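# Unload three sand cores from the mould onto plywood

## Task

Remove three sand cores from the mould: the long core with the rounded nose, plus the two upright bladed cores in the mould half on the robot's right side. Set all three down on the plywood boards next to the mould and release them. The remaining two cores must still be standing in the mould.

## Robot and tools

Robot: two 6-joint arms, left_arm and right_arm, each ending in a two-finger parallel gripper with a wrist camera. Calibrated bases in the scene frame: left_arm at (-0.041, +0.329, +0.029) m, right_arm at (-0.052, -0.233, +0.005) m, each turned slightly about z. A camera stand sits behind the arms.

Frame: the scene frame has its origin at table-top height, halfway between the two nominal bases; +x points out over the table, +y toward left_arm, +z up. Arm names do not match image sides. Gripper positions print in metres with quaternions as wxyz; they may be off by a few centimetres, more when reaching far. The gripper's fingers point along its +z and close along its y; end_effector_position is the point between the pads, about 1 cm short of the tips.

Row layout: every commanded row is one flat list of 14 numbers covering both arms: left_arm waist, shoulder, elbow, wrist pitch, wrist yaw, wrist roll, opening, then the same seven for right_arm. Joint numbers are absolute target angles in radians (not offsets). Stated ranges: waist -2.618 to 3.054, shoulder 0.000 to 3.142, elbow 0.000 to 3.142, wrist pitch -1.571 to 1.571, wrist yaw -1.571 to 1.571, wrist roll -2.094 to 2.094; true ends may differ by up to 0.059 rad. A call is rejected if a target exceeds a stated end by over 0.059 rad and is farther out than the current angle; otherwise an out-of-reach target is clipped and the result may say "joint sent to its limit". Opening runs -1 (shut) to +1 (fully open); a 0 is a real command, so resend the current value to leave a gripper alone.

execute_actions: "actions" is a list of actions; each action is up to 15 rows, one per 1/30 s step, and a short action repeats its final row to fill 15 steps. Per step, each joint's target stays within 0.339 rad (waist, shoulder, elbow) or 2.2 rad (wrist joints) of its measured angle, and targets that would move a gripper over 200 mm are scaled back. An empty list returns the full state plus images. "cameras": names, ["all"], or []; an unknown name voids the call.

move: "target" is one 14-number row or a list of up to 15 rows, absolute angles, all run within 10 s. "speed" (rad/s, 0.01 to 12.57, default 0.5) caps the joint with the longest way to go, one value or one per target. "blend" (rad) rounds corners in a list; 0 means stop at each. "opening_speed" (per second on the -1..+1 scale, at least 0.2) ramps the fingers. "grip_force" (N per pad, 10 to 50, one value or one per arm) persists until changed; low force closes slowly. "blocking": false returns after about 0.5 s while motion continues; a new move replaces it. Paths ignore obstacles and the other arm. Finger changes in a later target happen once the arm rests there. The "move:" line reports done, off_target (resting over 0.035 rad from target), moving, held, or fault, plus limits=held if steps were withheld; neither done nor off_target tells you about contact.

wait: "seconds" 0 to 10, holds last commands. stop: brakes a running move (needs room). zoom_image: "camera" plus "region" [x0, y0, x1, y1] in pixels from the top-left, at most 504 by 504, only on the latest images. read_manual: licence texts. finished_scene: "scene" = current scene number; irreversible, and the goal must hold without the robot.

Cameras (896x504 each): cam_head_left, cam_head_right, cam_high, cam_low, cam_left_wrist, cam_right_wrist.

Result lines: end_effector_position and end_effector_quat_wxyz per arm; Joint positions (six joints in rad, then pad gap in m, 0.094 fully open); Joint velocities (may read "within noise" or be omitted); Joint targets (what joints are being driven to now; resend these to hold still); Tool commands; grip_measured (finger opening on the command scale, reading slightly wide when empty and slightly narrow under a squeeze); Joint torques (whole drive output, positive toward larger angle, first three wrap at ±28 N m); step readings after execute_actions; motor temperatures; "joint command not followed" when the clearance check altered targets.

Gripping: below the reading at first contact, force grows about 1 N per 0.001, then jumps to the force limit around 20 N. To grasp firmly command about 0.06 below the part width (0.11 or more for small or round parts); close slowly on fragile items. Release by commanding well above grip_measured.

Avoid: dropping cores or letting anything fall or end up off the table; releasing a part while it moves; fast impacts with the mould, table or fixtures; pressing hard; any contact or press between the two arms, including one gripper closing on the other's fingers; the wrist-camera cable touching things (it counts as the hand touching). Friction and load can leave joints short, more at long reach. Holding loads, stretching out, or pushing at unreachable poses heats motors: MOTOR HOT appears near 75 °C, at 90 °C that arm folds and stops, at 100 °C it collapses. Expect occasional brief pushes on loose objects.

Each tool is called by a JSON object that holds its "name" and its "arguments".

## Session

{"name": "execute_actions", "arguments": {"actions": []}}

Scene clock: 0.00 s.
left_arm: end_effector_position=(+0.2183, +0.2617, +0.3639) grip_measured=+1.000 end_effector_quat_wxyz=(+0.716, -0.179, +0.614, -0.281) | right_arm: end_effector_position=(+0.2261, -0.1367, +0.3456) grip_measured=+1.000 end_effector_quat_wxyz=(+0.692, +0.062, +0.667, +0.269)
Joint positions: left_arm=[-0.501 0.468 0.452 0.218 -0.426 -0.572 0.094] | right_arm=[0.466 0.596 0.57 0.129 0.137 0.448 0.094]
Joint velocities: within noise
Joint torques (N m): no reading
Motor temperatures (°C): left_arm=[23 33 36 29 22 22 25] | right_arm=[25 37 30 28 21 24 22]
Heat: left arm: 36 °C; right arm: 37 °C.
Joint targets: left_arm=[-0.501 0.468 0.458 0.212 -0.426 -0.572] | right_arm=[0.466 0.596 0.580 0.130 0.137 0.448]
Tool commands: left_gripper/opening=+1.0 right_gripper/opening=+1.0

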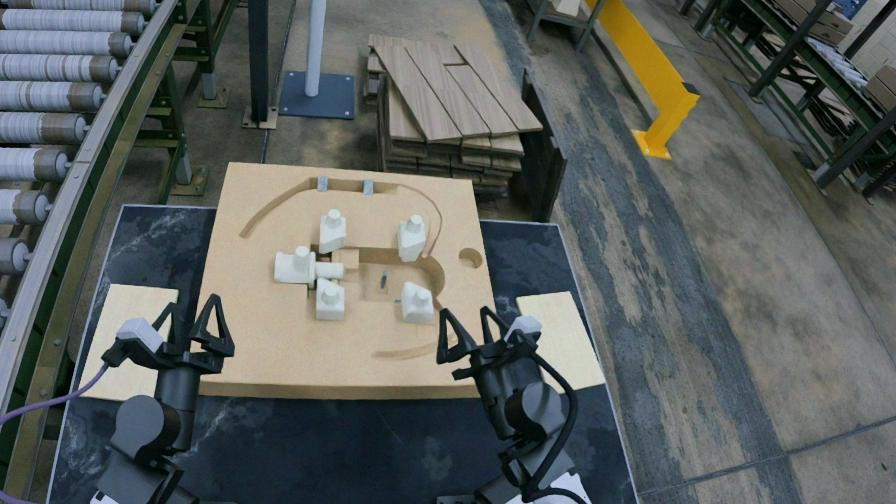

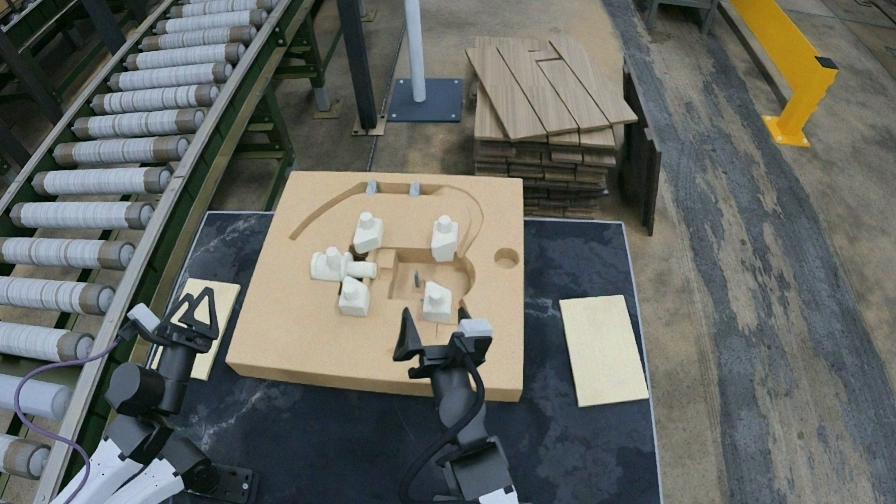

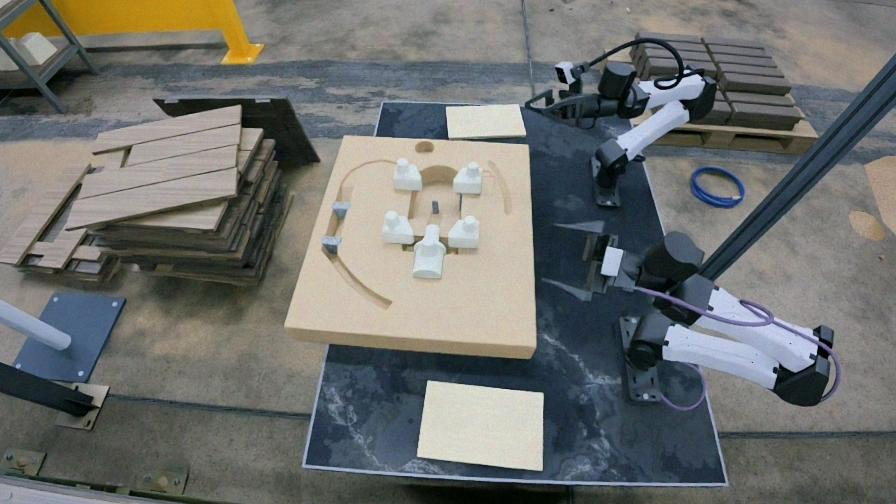

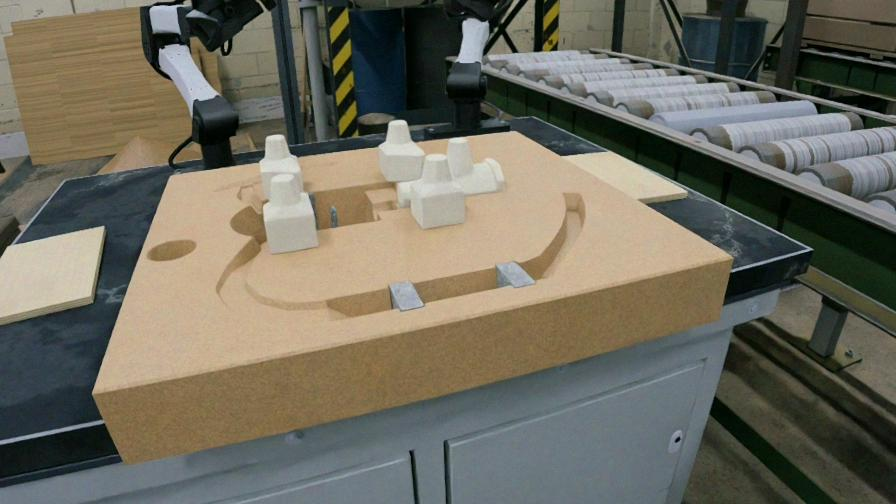

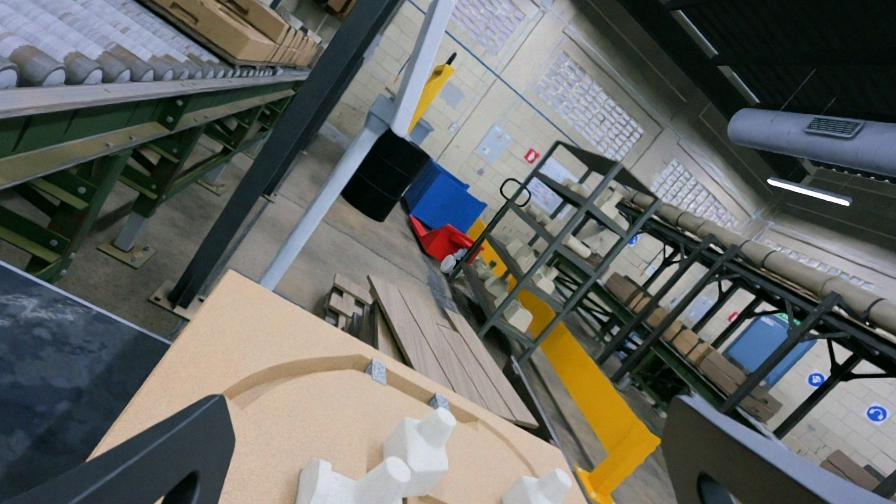

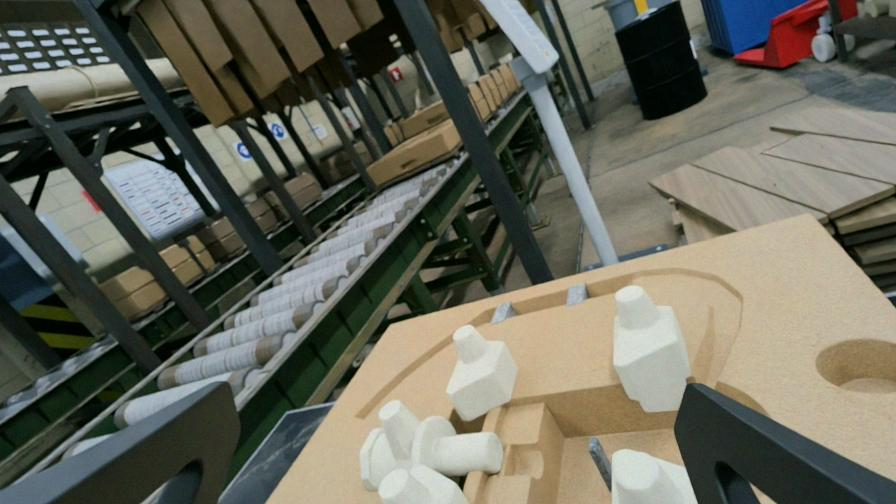

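{"name": "move", "arguments": {"target": [-0.43,2.028,2.107,-1.079,0,0,1,0.25,1.769,2.014,-1.379,0,0,1], "speed": 1.0, "cameras": ["cam_left_wrist","cam_right_wrist"]}}

Scene clock: 6.47 s.
left_arm: end_effector_position=(+0.4158, +0.1059, +0.2436) grip_measured=+1.000 end_effector_quat_wxyz=(+0.271, +0.210, +0.938, -0.058) | right_arm: end_effector_position=(+0.3390, -0.1544, +0.2659) grip_measured=+1.000 end_effector_quat_wxyz=(+0.212, -0.092, +0.973, +0.017)
Joint positions: left_arm=[-0.435 2.022 2.078 -1.066 -0.015 -0.014 0.094] | right_arm=[0.254 1.761 1.988 -1.369 0.012 0.013 0.094]
Joint torques (N m): left_arm=[0.42 -9.61 10.54 1.27 0.21 0.11] | right_arm=[-0.13 -8.09 7.6 0.97 -0.15 -0.19]
Heat: left arm: 38 °C; right arm: 37 °C.
Joint targets: left_arm=[-0.430 2.028 2.107 -1.079 0.000 0.000] | right_arm=[0.250 1.769 2.014 -1.379 0.000 0.000]
move: done
Images, in order (width x height): cam_left_wrist 896x504, cam_right_wrist 896x504.

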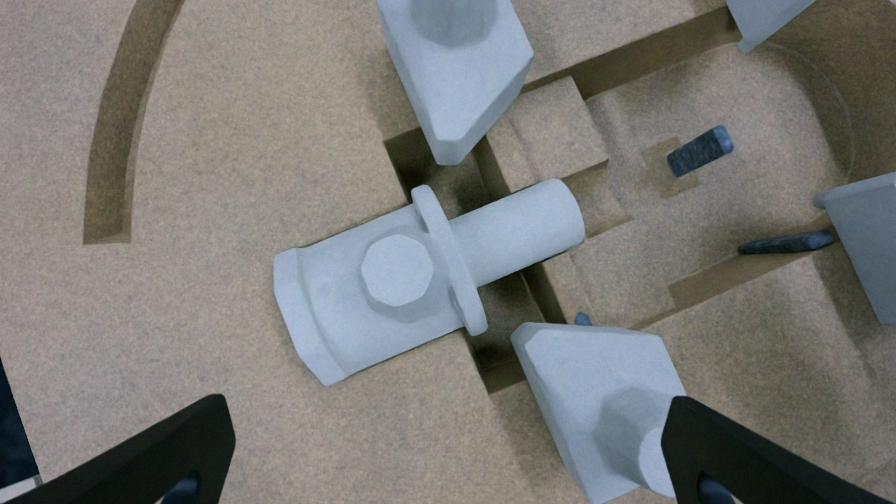

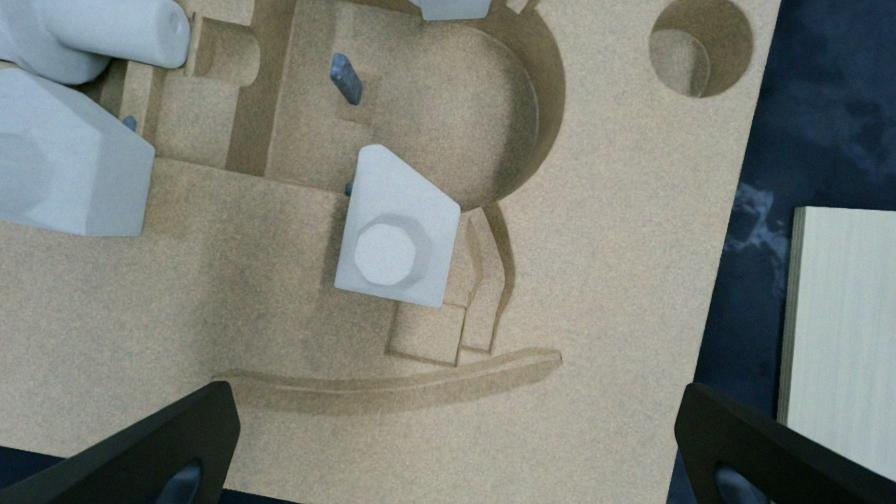

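{"name": "zoom_image", "arguments": {"camera": "cam_right_wrist", "region": [300, 120, 540, 370]}}

{"name": "zoom_image", "arguments": {"camera": "cam_left_wrist", "region": [250, 160, 600, 400]}}

Scaled by 2.016 from the camera's 896x504 image, which has a finer 1280x720 frame.

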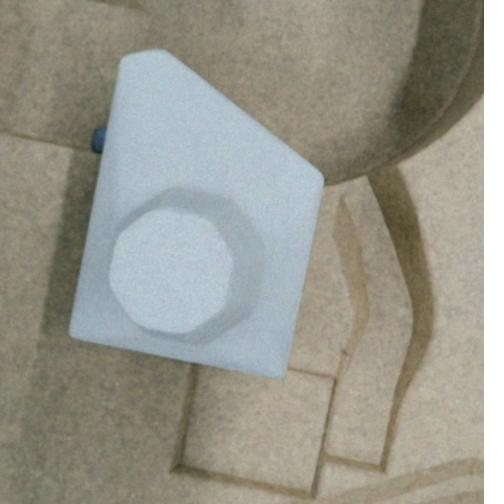

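Scaled by 1.440 from the camera's 896x504 image, which has a finer 1280x720 frame.

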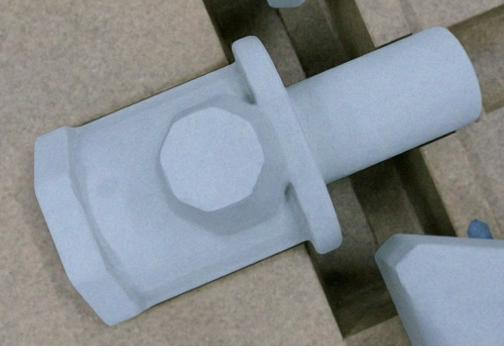

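{"name": "move", "arguments": {"target": [-0.398,2.022,1.775,-0.59,0.01,0,0.4,0.472,1.410,0.769,0.257,0.412,0.16,1], "speed": 0.7, "grip_force": 45, "cameras": ["cam_left_wrist","cam_right_wrist","cam_low"]}}

Scene clock: 53.27 s.
left_arm: end_effector_position=(+0.4644, +0.0996, +0.1999) grip_measured=+0.401 end_effector_quat_wxyz=(+0.354, +0.191, +0.912, -0.077) | right_arm: end_effector_position=(+0.3677, -0.1225, +0.1804) grip_measured=+1.000 end_effector_quat_wxyz=(+0.557, -0.004, +0.831, -0.015)
Joint positions: left_arm=[-0.403 2.022 1.793 -0.6 -0.004 -0.013 0.066] | right_arm=[0.467 1.438 0.776 0.236 0.404 0.144 0.094]
Joint torques (N m): left_arm=[0.4 -10.65 6.71 1.76 0.23 0.14] | right_arm=[0.91 -9.29 6.04 2.02 0.17 0.09]
Motor temperatures (°C): left_arm=[23 45 47 31 22 22 25] | right_arm=[25 40 37 31 21 24 22]
Heat: left arm: 47 °C; right arm: 40 °C.
Joint targets: left_arm=[-0.398 2.022 1.775 -0.590 0.010 0.000] | right_arm=[0.472 1.410 0.769 0.257 0.412 0.160]
grip_force (N): 45, 45
move: done
Images, in order (width x height): cam_low 896x504, cam_left_wrist 896x504, cam_right_wrist 896x504.

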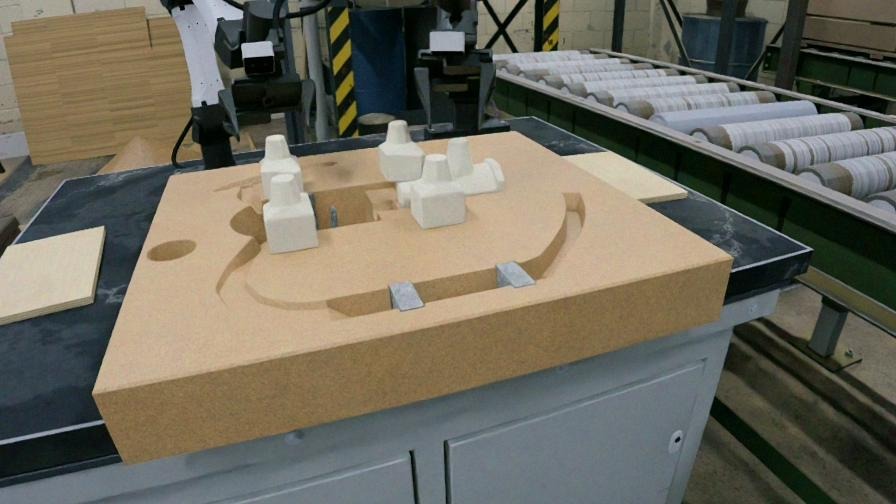

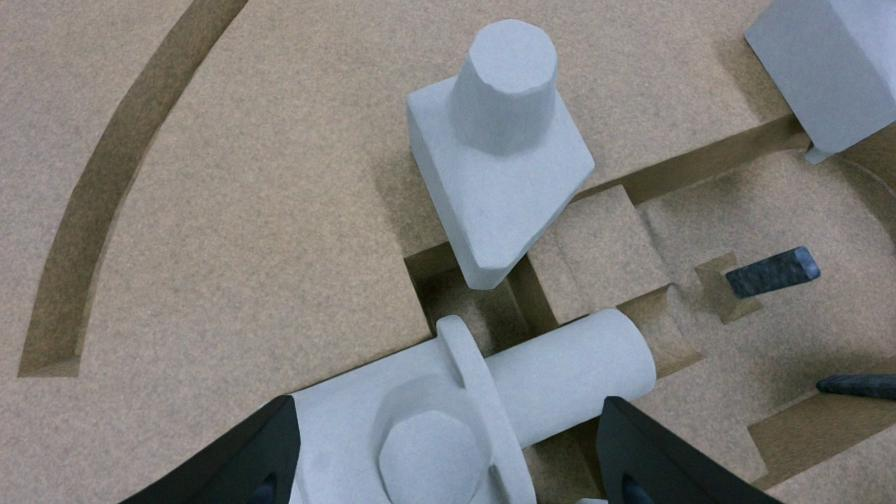

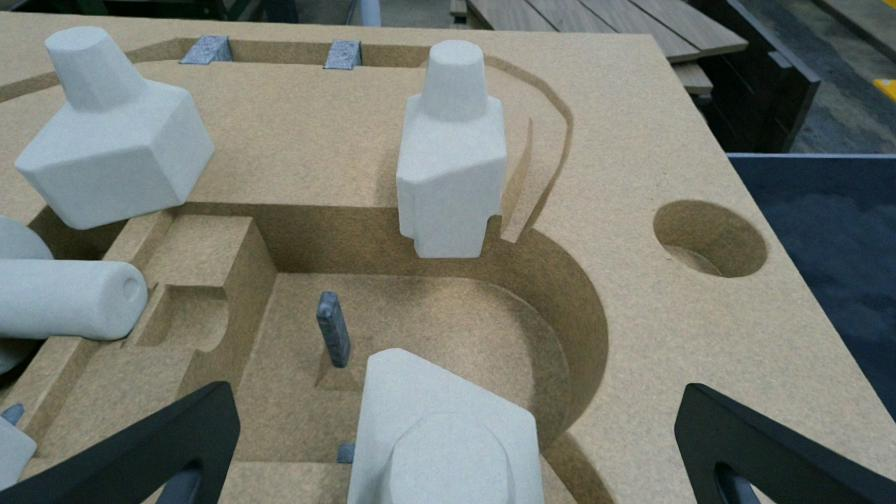

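{"name": "move", "arguments": {"target": [[-0.393,2.015,1.69,-0.51,0.01,0,0.4,0.492,1.46,0.668,0.443,0.440,0.165,1],[-0.393,2.01,1.605,-0.424,0.01,0,0.4,0.492,1.635,0.553,0.730,0.440,0.165,1]], "speed": 0.35, "blend": [0.04,0], "cameras": ["cam_left_wrist","cam_right_wrist","cam_low"]}}

{"name": "zoom_image", "arguments": {"camera": "cam_low", "region": [200, 60, 560, 260]}}

Scene clock: 66.37 s.
left_arm: end_effector_position=(+0.4617, +0.1038, +0.1563) grip_measured=+0.401 end_effector_quat_wxyz=(+0.352, +0.189, +0.914, -0.076) | right_arm: end_effector_position=(+0.3623, -0.1209, +0.1156) grip_measured=+1.000 end_effector_quat_wxyz=(+0.584, +0.006, +0.812, -0.008)
Joint positions: left_arm=[-0.398 2.022 1.623 -0.435 -0.004 -0.013 0.066] | right_arm=[0.486 1.626 0.559 0.71 0.433 0.149 0.094]
Joint torques (N m): left_arm=[0.42 -11.6 6.65 1.77 0.23 0.13] | right_arm=[0.9 -6.13 4.89 2 0.16 0.13]
Heat: left arm: 47 °C; right arm: 40 °C.
Joint targets: left_arm=[-0.393 2.010 1.605 -0.424 0.010 0.000] | right_arm=[0.492 1.635 0.553 0.730 0.440 0.165]
grip_force (N): 45, 45
move: done
Images, in order (width x height): cam_low 896x504, cam_left_wrist 896x504, cam_right_wrist 896x504.

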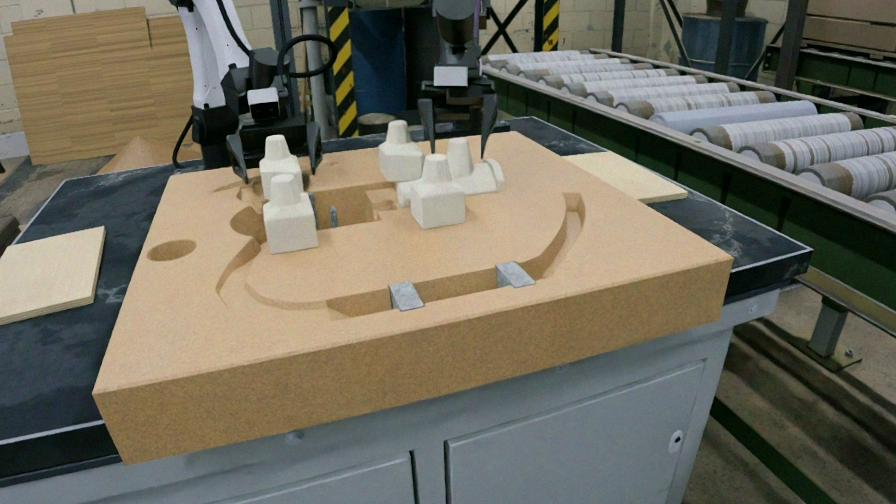

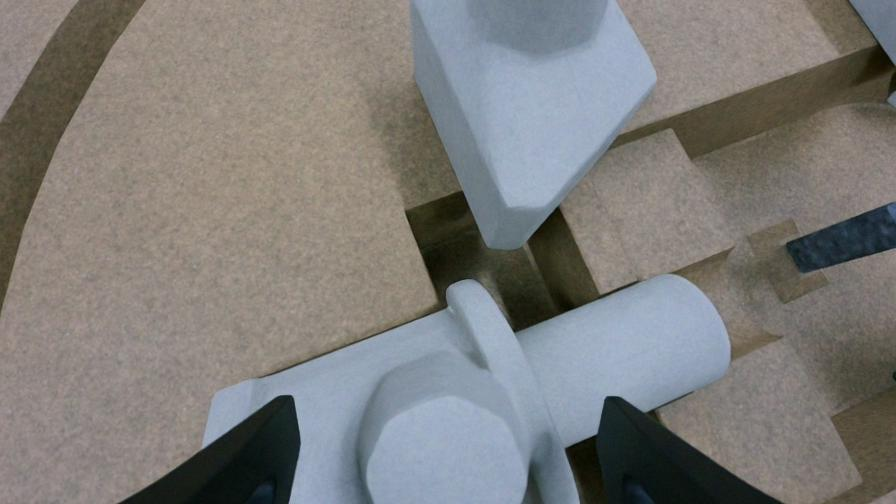

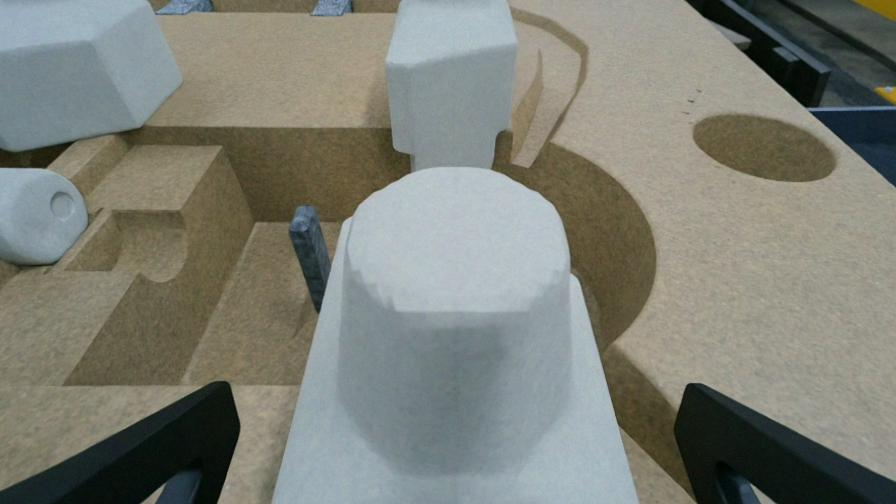

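Scaled by 1.400 from the camera's 896x504 image, which has a finer 1280x720 frame.

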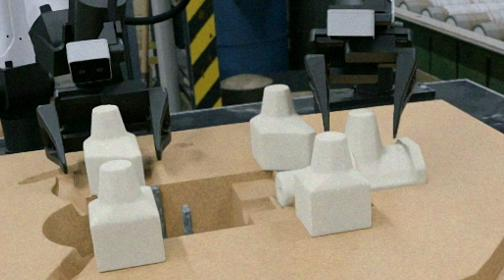

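{"name": "move", "arguments": {"target": [[-0.393,2.01,1.585,-0.404,0.01,0,0.4,0.477,1.67,0.597,0.730,0.427,0.16,1]], "speed": 0.2, "cameras": ["cam_left_wrist","cam_right_wrist"]}}

Scene clock: 75.60 s.
left_arm: end_effector_position=(+0.4610, +0.1041, +0.1514) grip_measured=+0.401 end_effector_quat_wxyz=(+0.352, +0.189, +0.914, -0.076) | right_arm: end_effector_position=(+0.3663, -0.1203, +0.1089) grip_measured=+1.000 end_effector_quat_wxyz=(+0.579, +0.005, +0.815, -0.012)
Joint positions: left_arm=[-0.398 2.022 1.603 -0.416 -0.004 -0.013 0.066] | right_arm=[0.483 1.658 0.574 0.713 0.433 0.149 0.094]
Joint torques (N m): left_arm=[0.4 -11.58 6.61 1.81 0.22 0.14] | right_arm=[-0.31 -6.11 7.12 2 0.04 0.03]
Heat: left arm: 49 °C; right arm: 40 °C.
Joint targets: left_arm=[-0.393 2.010 1.585 -0.404 0.010 0.000] | right_arm=[0.477 1.670 0.597 0.730 0.427 0.160]
grip_force (N): 45, 45
move: done
Images, in order (width x height): cam_left_wrist 896x504, cam_right_wrist 896x504.

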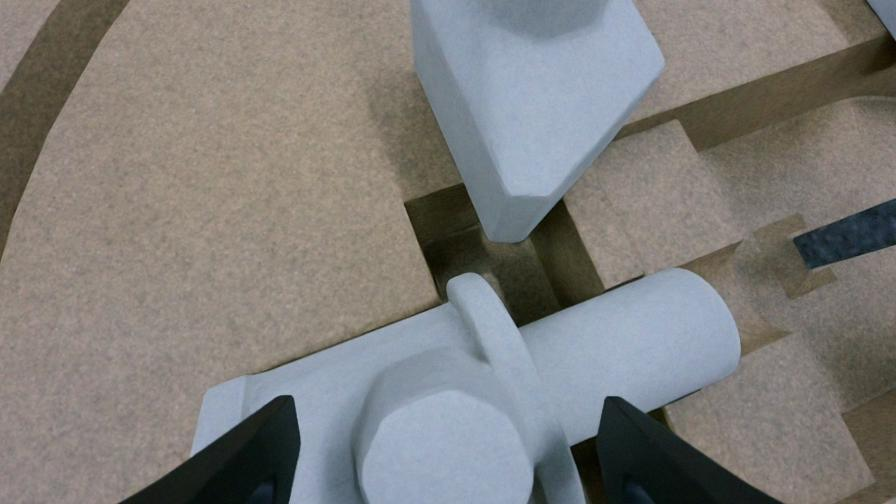

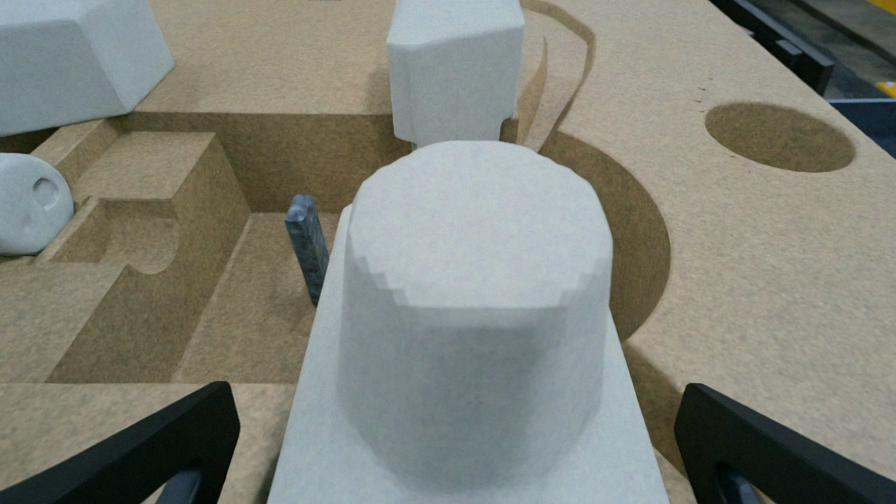

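{"name": "move", "arguments": {"target": [[-0.393,2.01,1.585,-0.404,0.01,0,0.4,0.468,1.665,0.640,0.69,0.427,0.16,1]], "speed": 0.2, "cameras": ["cam_right_wrist","cam_low"]}}

{"name": "zoom_image", "arguments": {"camera": "cam_low", "region": [200, 60, 400, 260]}}

Scene clock: 81.33 s.
left_arm: end_effector_position=(+0.4610, +0.1041, +0.1515) grip_measured=+0.401 end_effector_quat_wxyz=(+0.352, +0.189, +0.914, -0.076) | right_arm: end_effector_position=(+0.3767, -0.1201, +0.1224) grip_measured=+1.000 end_effector_quat_wxyz=(+0.589, +0.013, +0.808, -0.009)
Joint positions: left_arm=[-0.398 2.022 1.603 -0.415 -0.004 -0.013 0.066] | right_arm=[0.474 1.658 0.616 0.699 0.433 0.149 0.094]
Joint torques (N m): left_arm=[0.32 -11.55 6.64 1.78 0.23 0.13] | right_arm=[-0.24 -6.71 7.34 1.78 0.03 0.06]
Motor temperatures (°C): left_arm=[23 50 43 33 22 22 25] | right_arm=[25 40 36 35 21 24 21]
Heat: left arm: 50 °C; right arm: 40 °C.
Joint targets: left_arm=[-0.393 2.010 1.585 -0.404 0.010 0.000] | right_arm=[0.468 1.665 0.640 0.690 0.427 0.160]
grip_force (N): 45, 45
move: done
Images, in order (width x height): cam_low 896x504, cam_right_wrist 896x504.

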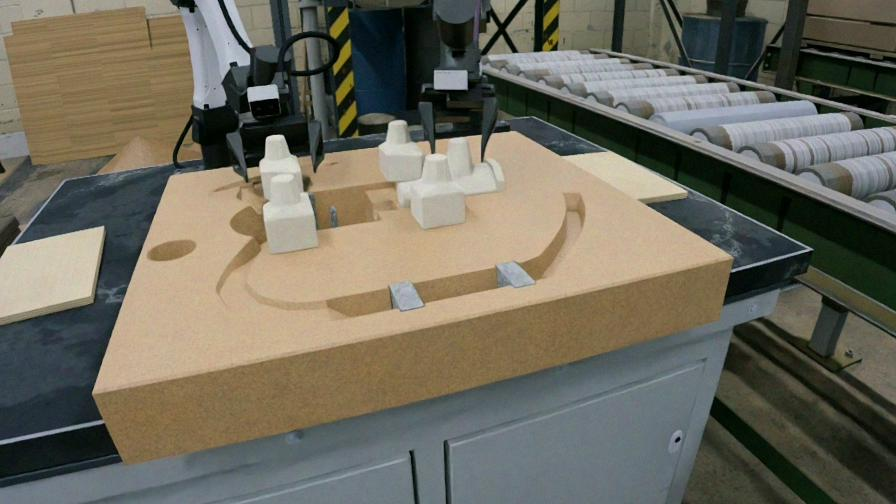

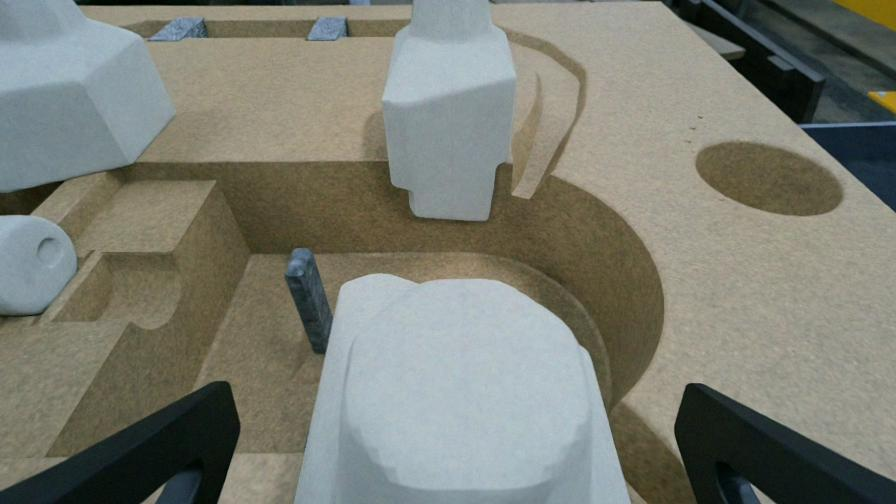

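Scaled by 2.520 from the camera's 896x504 image, which has a finer 1280x720 frame.

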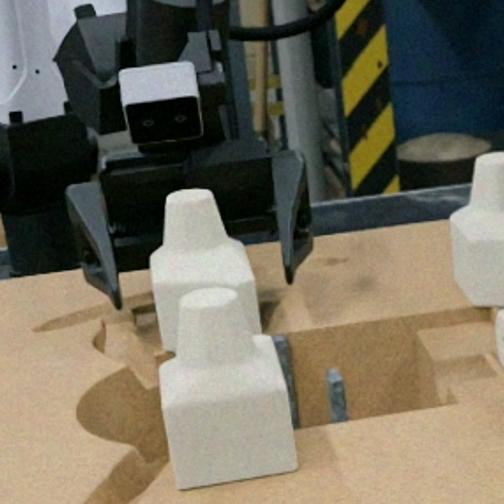

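{"name": "move", "arguments": {"target": [[-0.393,2.01,1.585,-0.404,0.01,0,0.4,0.466,1.660,0.587,0.715,0.427,0.16,1],[-0.393,2.01,1.585,-0.404,0.01,0,0.4,0.466,1.660,0.587,0.715,0.427,0.16,0.0]], "speed": 0.2, "opening_speed": 0.5, "cameras": ["cam_right_wrist","cam_low"]}}

{"name": "zoom_image", "arguments": {"camera": "cam_low", "region": [200, 60, 400, 260]}}

Scene clock: 90.33 s.
left_arm: end_effector_position=(+0.4610, +0.1041, +0.1515) grip_measured=+0.401 end_effector_quat_wxyz=(+0.352, +0.189, +0.914, -0.076) | right_arm: end_effector_position=(+0.3713, -0.1220, +0.1135) grip_measured=+0.158 end_effector_quat_wxyz=(+0.581, +0.009, +0.814, -0.012)
Joint positions: left_arm=[-0.398 2.022 1.603 -0.415 -0.004 -0.013 0.066] | right_arm=[0.474 1.658 0.594 0.699 0.43 0.149 0.054]
Joint torques (N m): left_arm=[0.38 -11.51 6.65 1.79 0.23 0.14] | right_arm=[-0.5 -7.24 4.93 1.98 0.03 0.05]
Heat: left arm: 52 °C; right arm: 40 °C.
Joint targets: left_arm=[-0.393 2.010 1.585 -0.404 0.010 0.000] | right_arm=[0.466 1.660 0.587 0.715 0.427 0.160]
grip_force (N): 45, 45
move: done
Images, in order (width x height): cam_low 896x504, cam_right_wrist 896x504.

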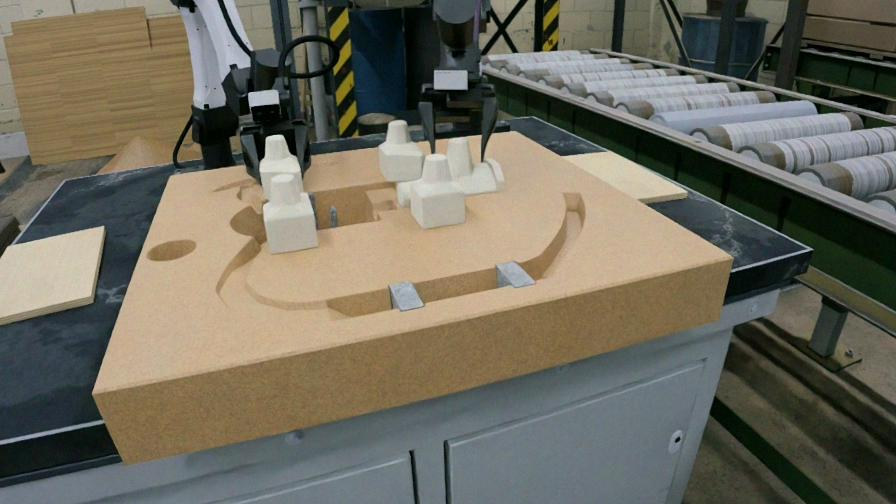

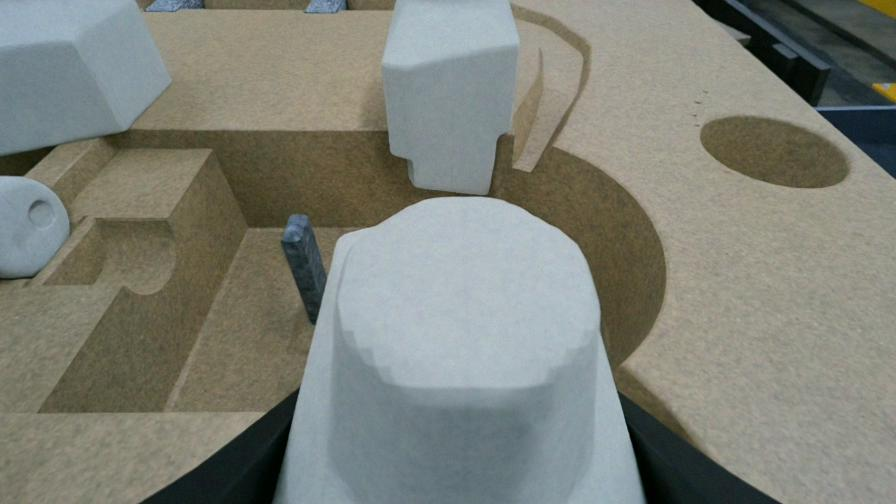

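Scaled by 2.520 from the camera's 896x504 image, which has a finer 1280x720 frame.

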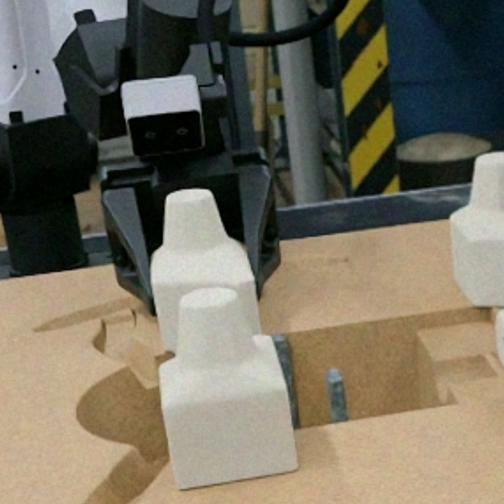

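{"name": "move", "arguments": {"target": [[-0.393,2.01,1.585,-0.404,0.01,0,-0.7,0.466,1.660,0.587,0.715,0.427,0.16,0.0],[-0.393,2.0,1.64,-0.38,0.01,0,-0.7,0.466,1.52,0.725,0.425,0.427,0.16,0.0],[-0.393,1.985,1.80,-0.50,0.01,0,-0.7,0.466,1.42,0.84,0.225,0.427,0.16,0.0],[-0.393,1.985,2.04,-0.71,0.01,0,-0.7,0.466,1.37,0.96,0.05,0.427,0.16,0.0]], "speed": [0.2,0.2,0.15,0.15], "blend": [0,0.03,0.03,0], "grip_force": [50,45], "opening_speed": 0.5, "cameras": ["cam_left_wrist","cam_right_wrist","cam_low","cam_head_left"]}}

{"name": "zoom_image", "arguments": {"camera": "cam_low", "region": [200, 40, 560, 240]}}

Scene clock: 109.10 s.
left_arm: end_effector_position=(+0.4600, +0.1095, +0.2142) grip_measured=-0.215 end_effector_quat_wxyz=(+0.317, +0.189, +0.927, -0.071) | right_arm: end_effector_position=(+0.3661, -0.1227, +0.2015) grip_measured=+0.157 end_effector_quat_wxyz=(+0.527, -0.009, +0.850, -0.027)
Joint positions: left_arm=[-0.387 2.063 1.962 -0.808 0.006 -0.01 0.037] | right_arm=[0.47 1.412 0.912 -0.005 0.411 0.154 0.054]
Joint torques (N m): left_arm=[-0.73 -17.55 15.34 2.55 0.14 0.11] | right_arm=[-0.01 -10.77 10.48 2.3 0.27 -0.01]
Motor temperatures (°C): left_arm=[23 56 43 35 22 22 25] | right_arm=[25 41 36 38 21 24 23]
Heat: left arm: 56 °C; right arm: 41 °C.
Joint targets: left_arm=[-0.393 1.985 2.040 -0.710 0.010 0.000] | right_arm=[0.466 1.370 0.960 0.050 0.427 0.160]
grip_force (N): 50, 45
move: off_target (left_arm, right_arm); left_arm: the wrist pitch is farthest, 0.098 rad from its target; right_arm: the wrist pitch is farthest, 0.055 rad from its target
Images, in order (width x height): cam_head_left 896x504, cam_low 896x504, cam_left_wrist 896x504, cam_right_wrist 896x504.

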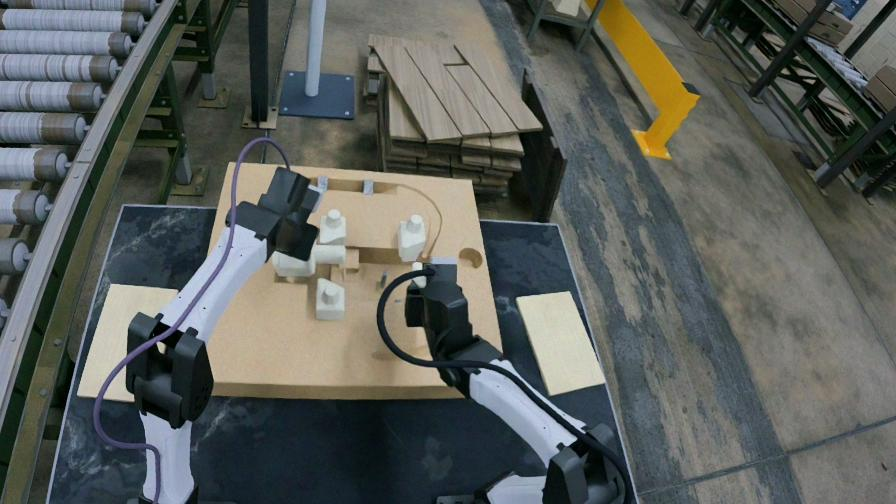

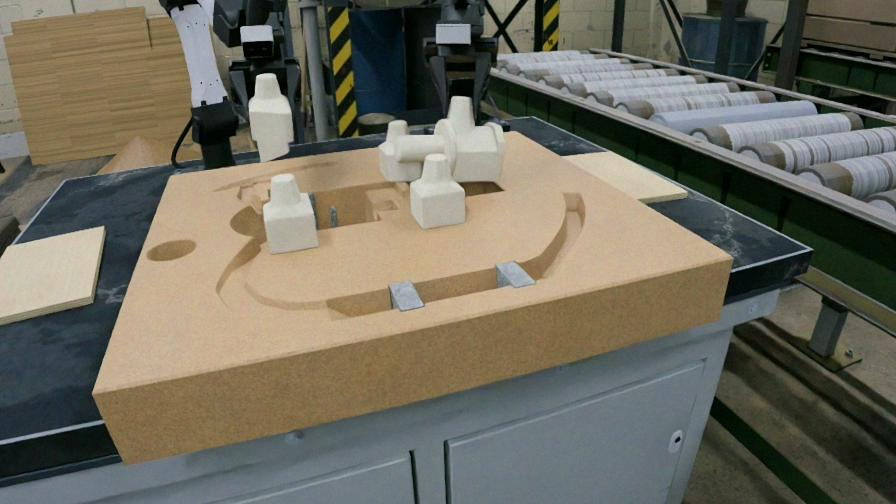

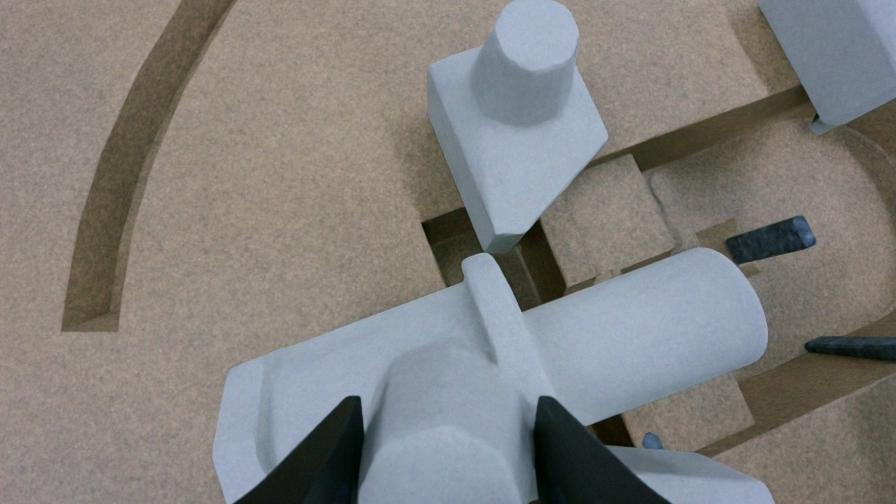

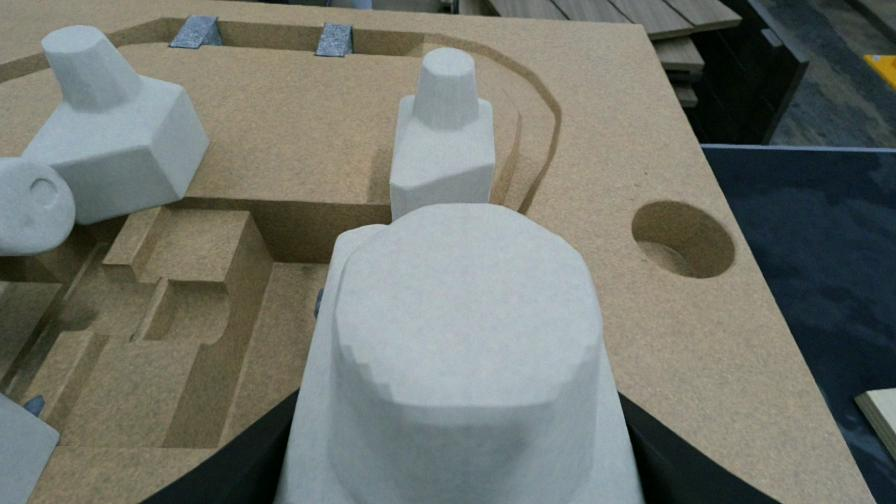

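Scaled by 1.400 from the camera's 896x504 image, which has a finer 1280x720 frame.

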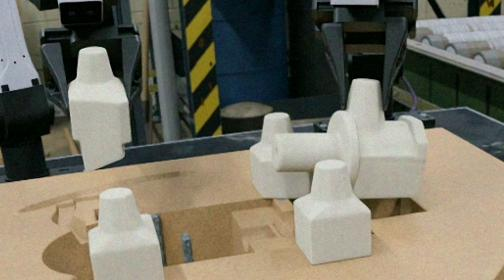

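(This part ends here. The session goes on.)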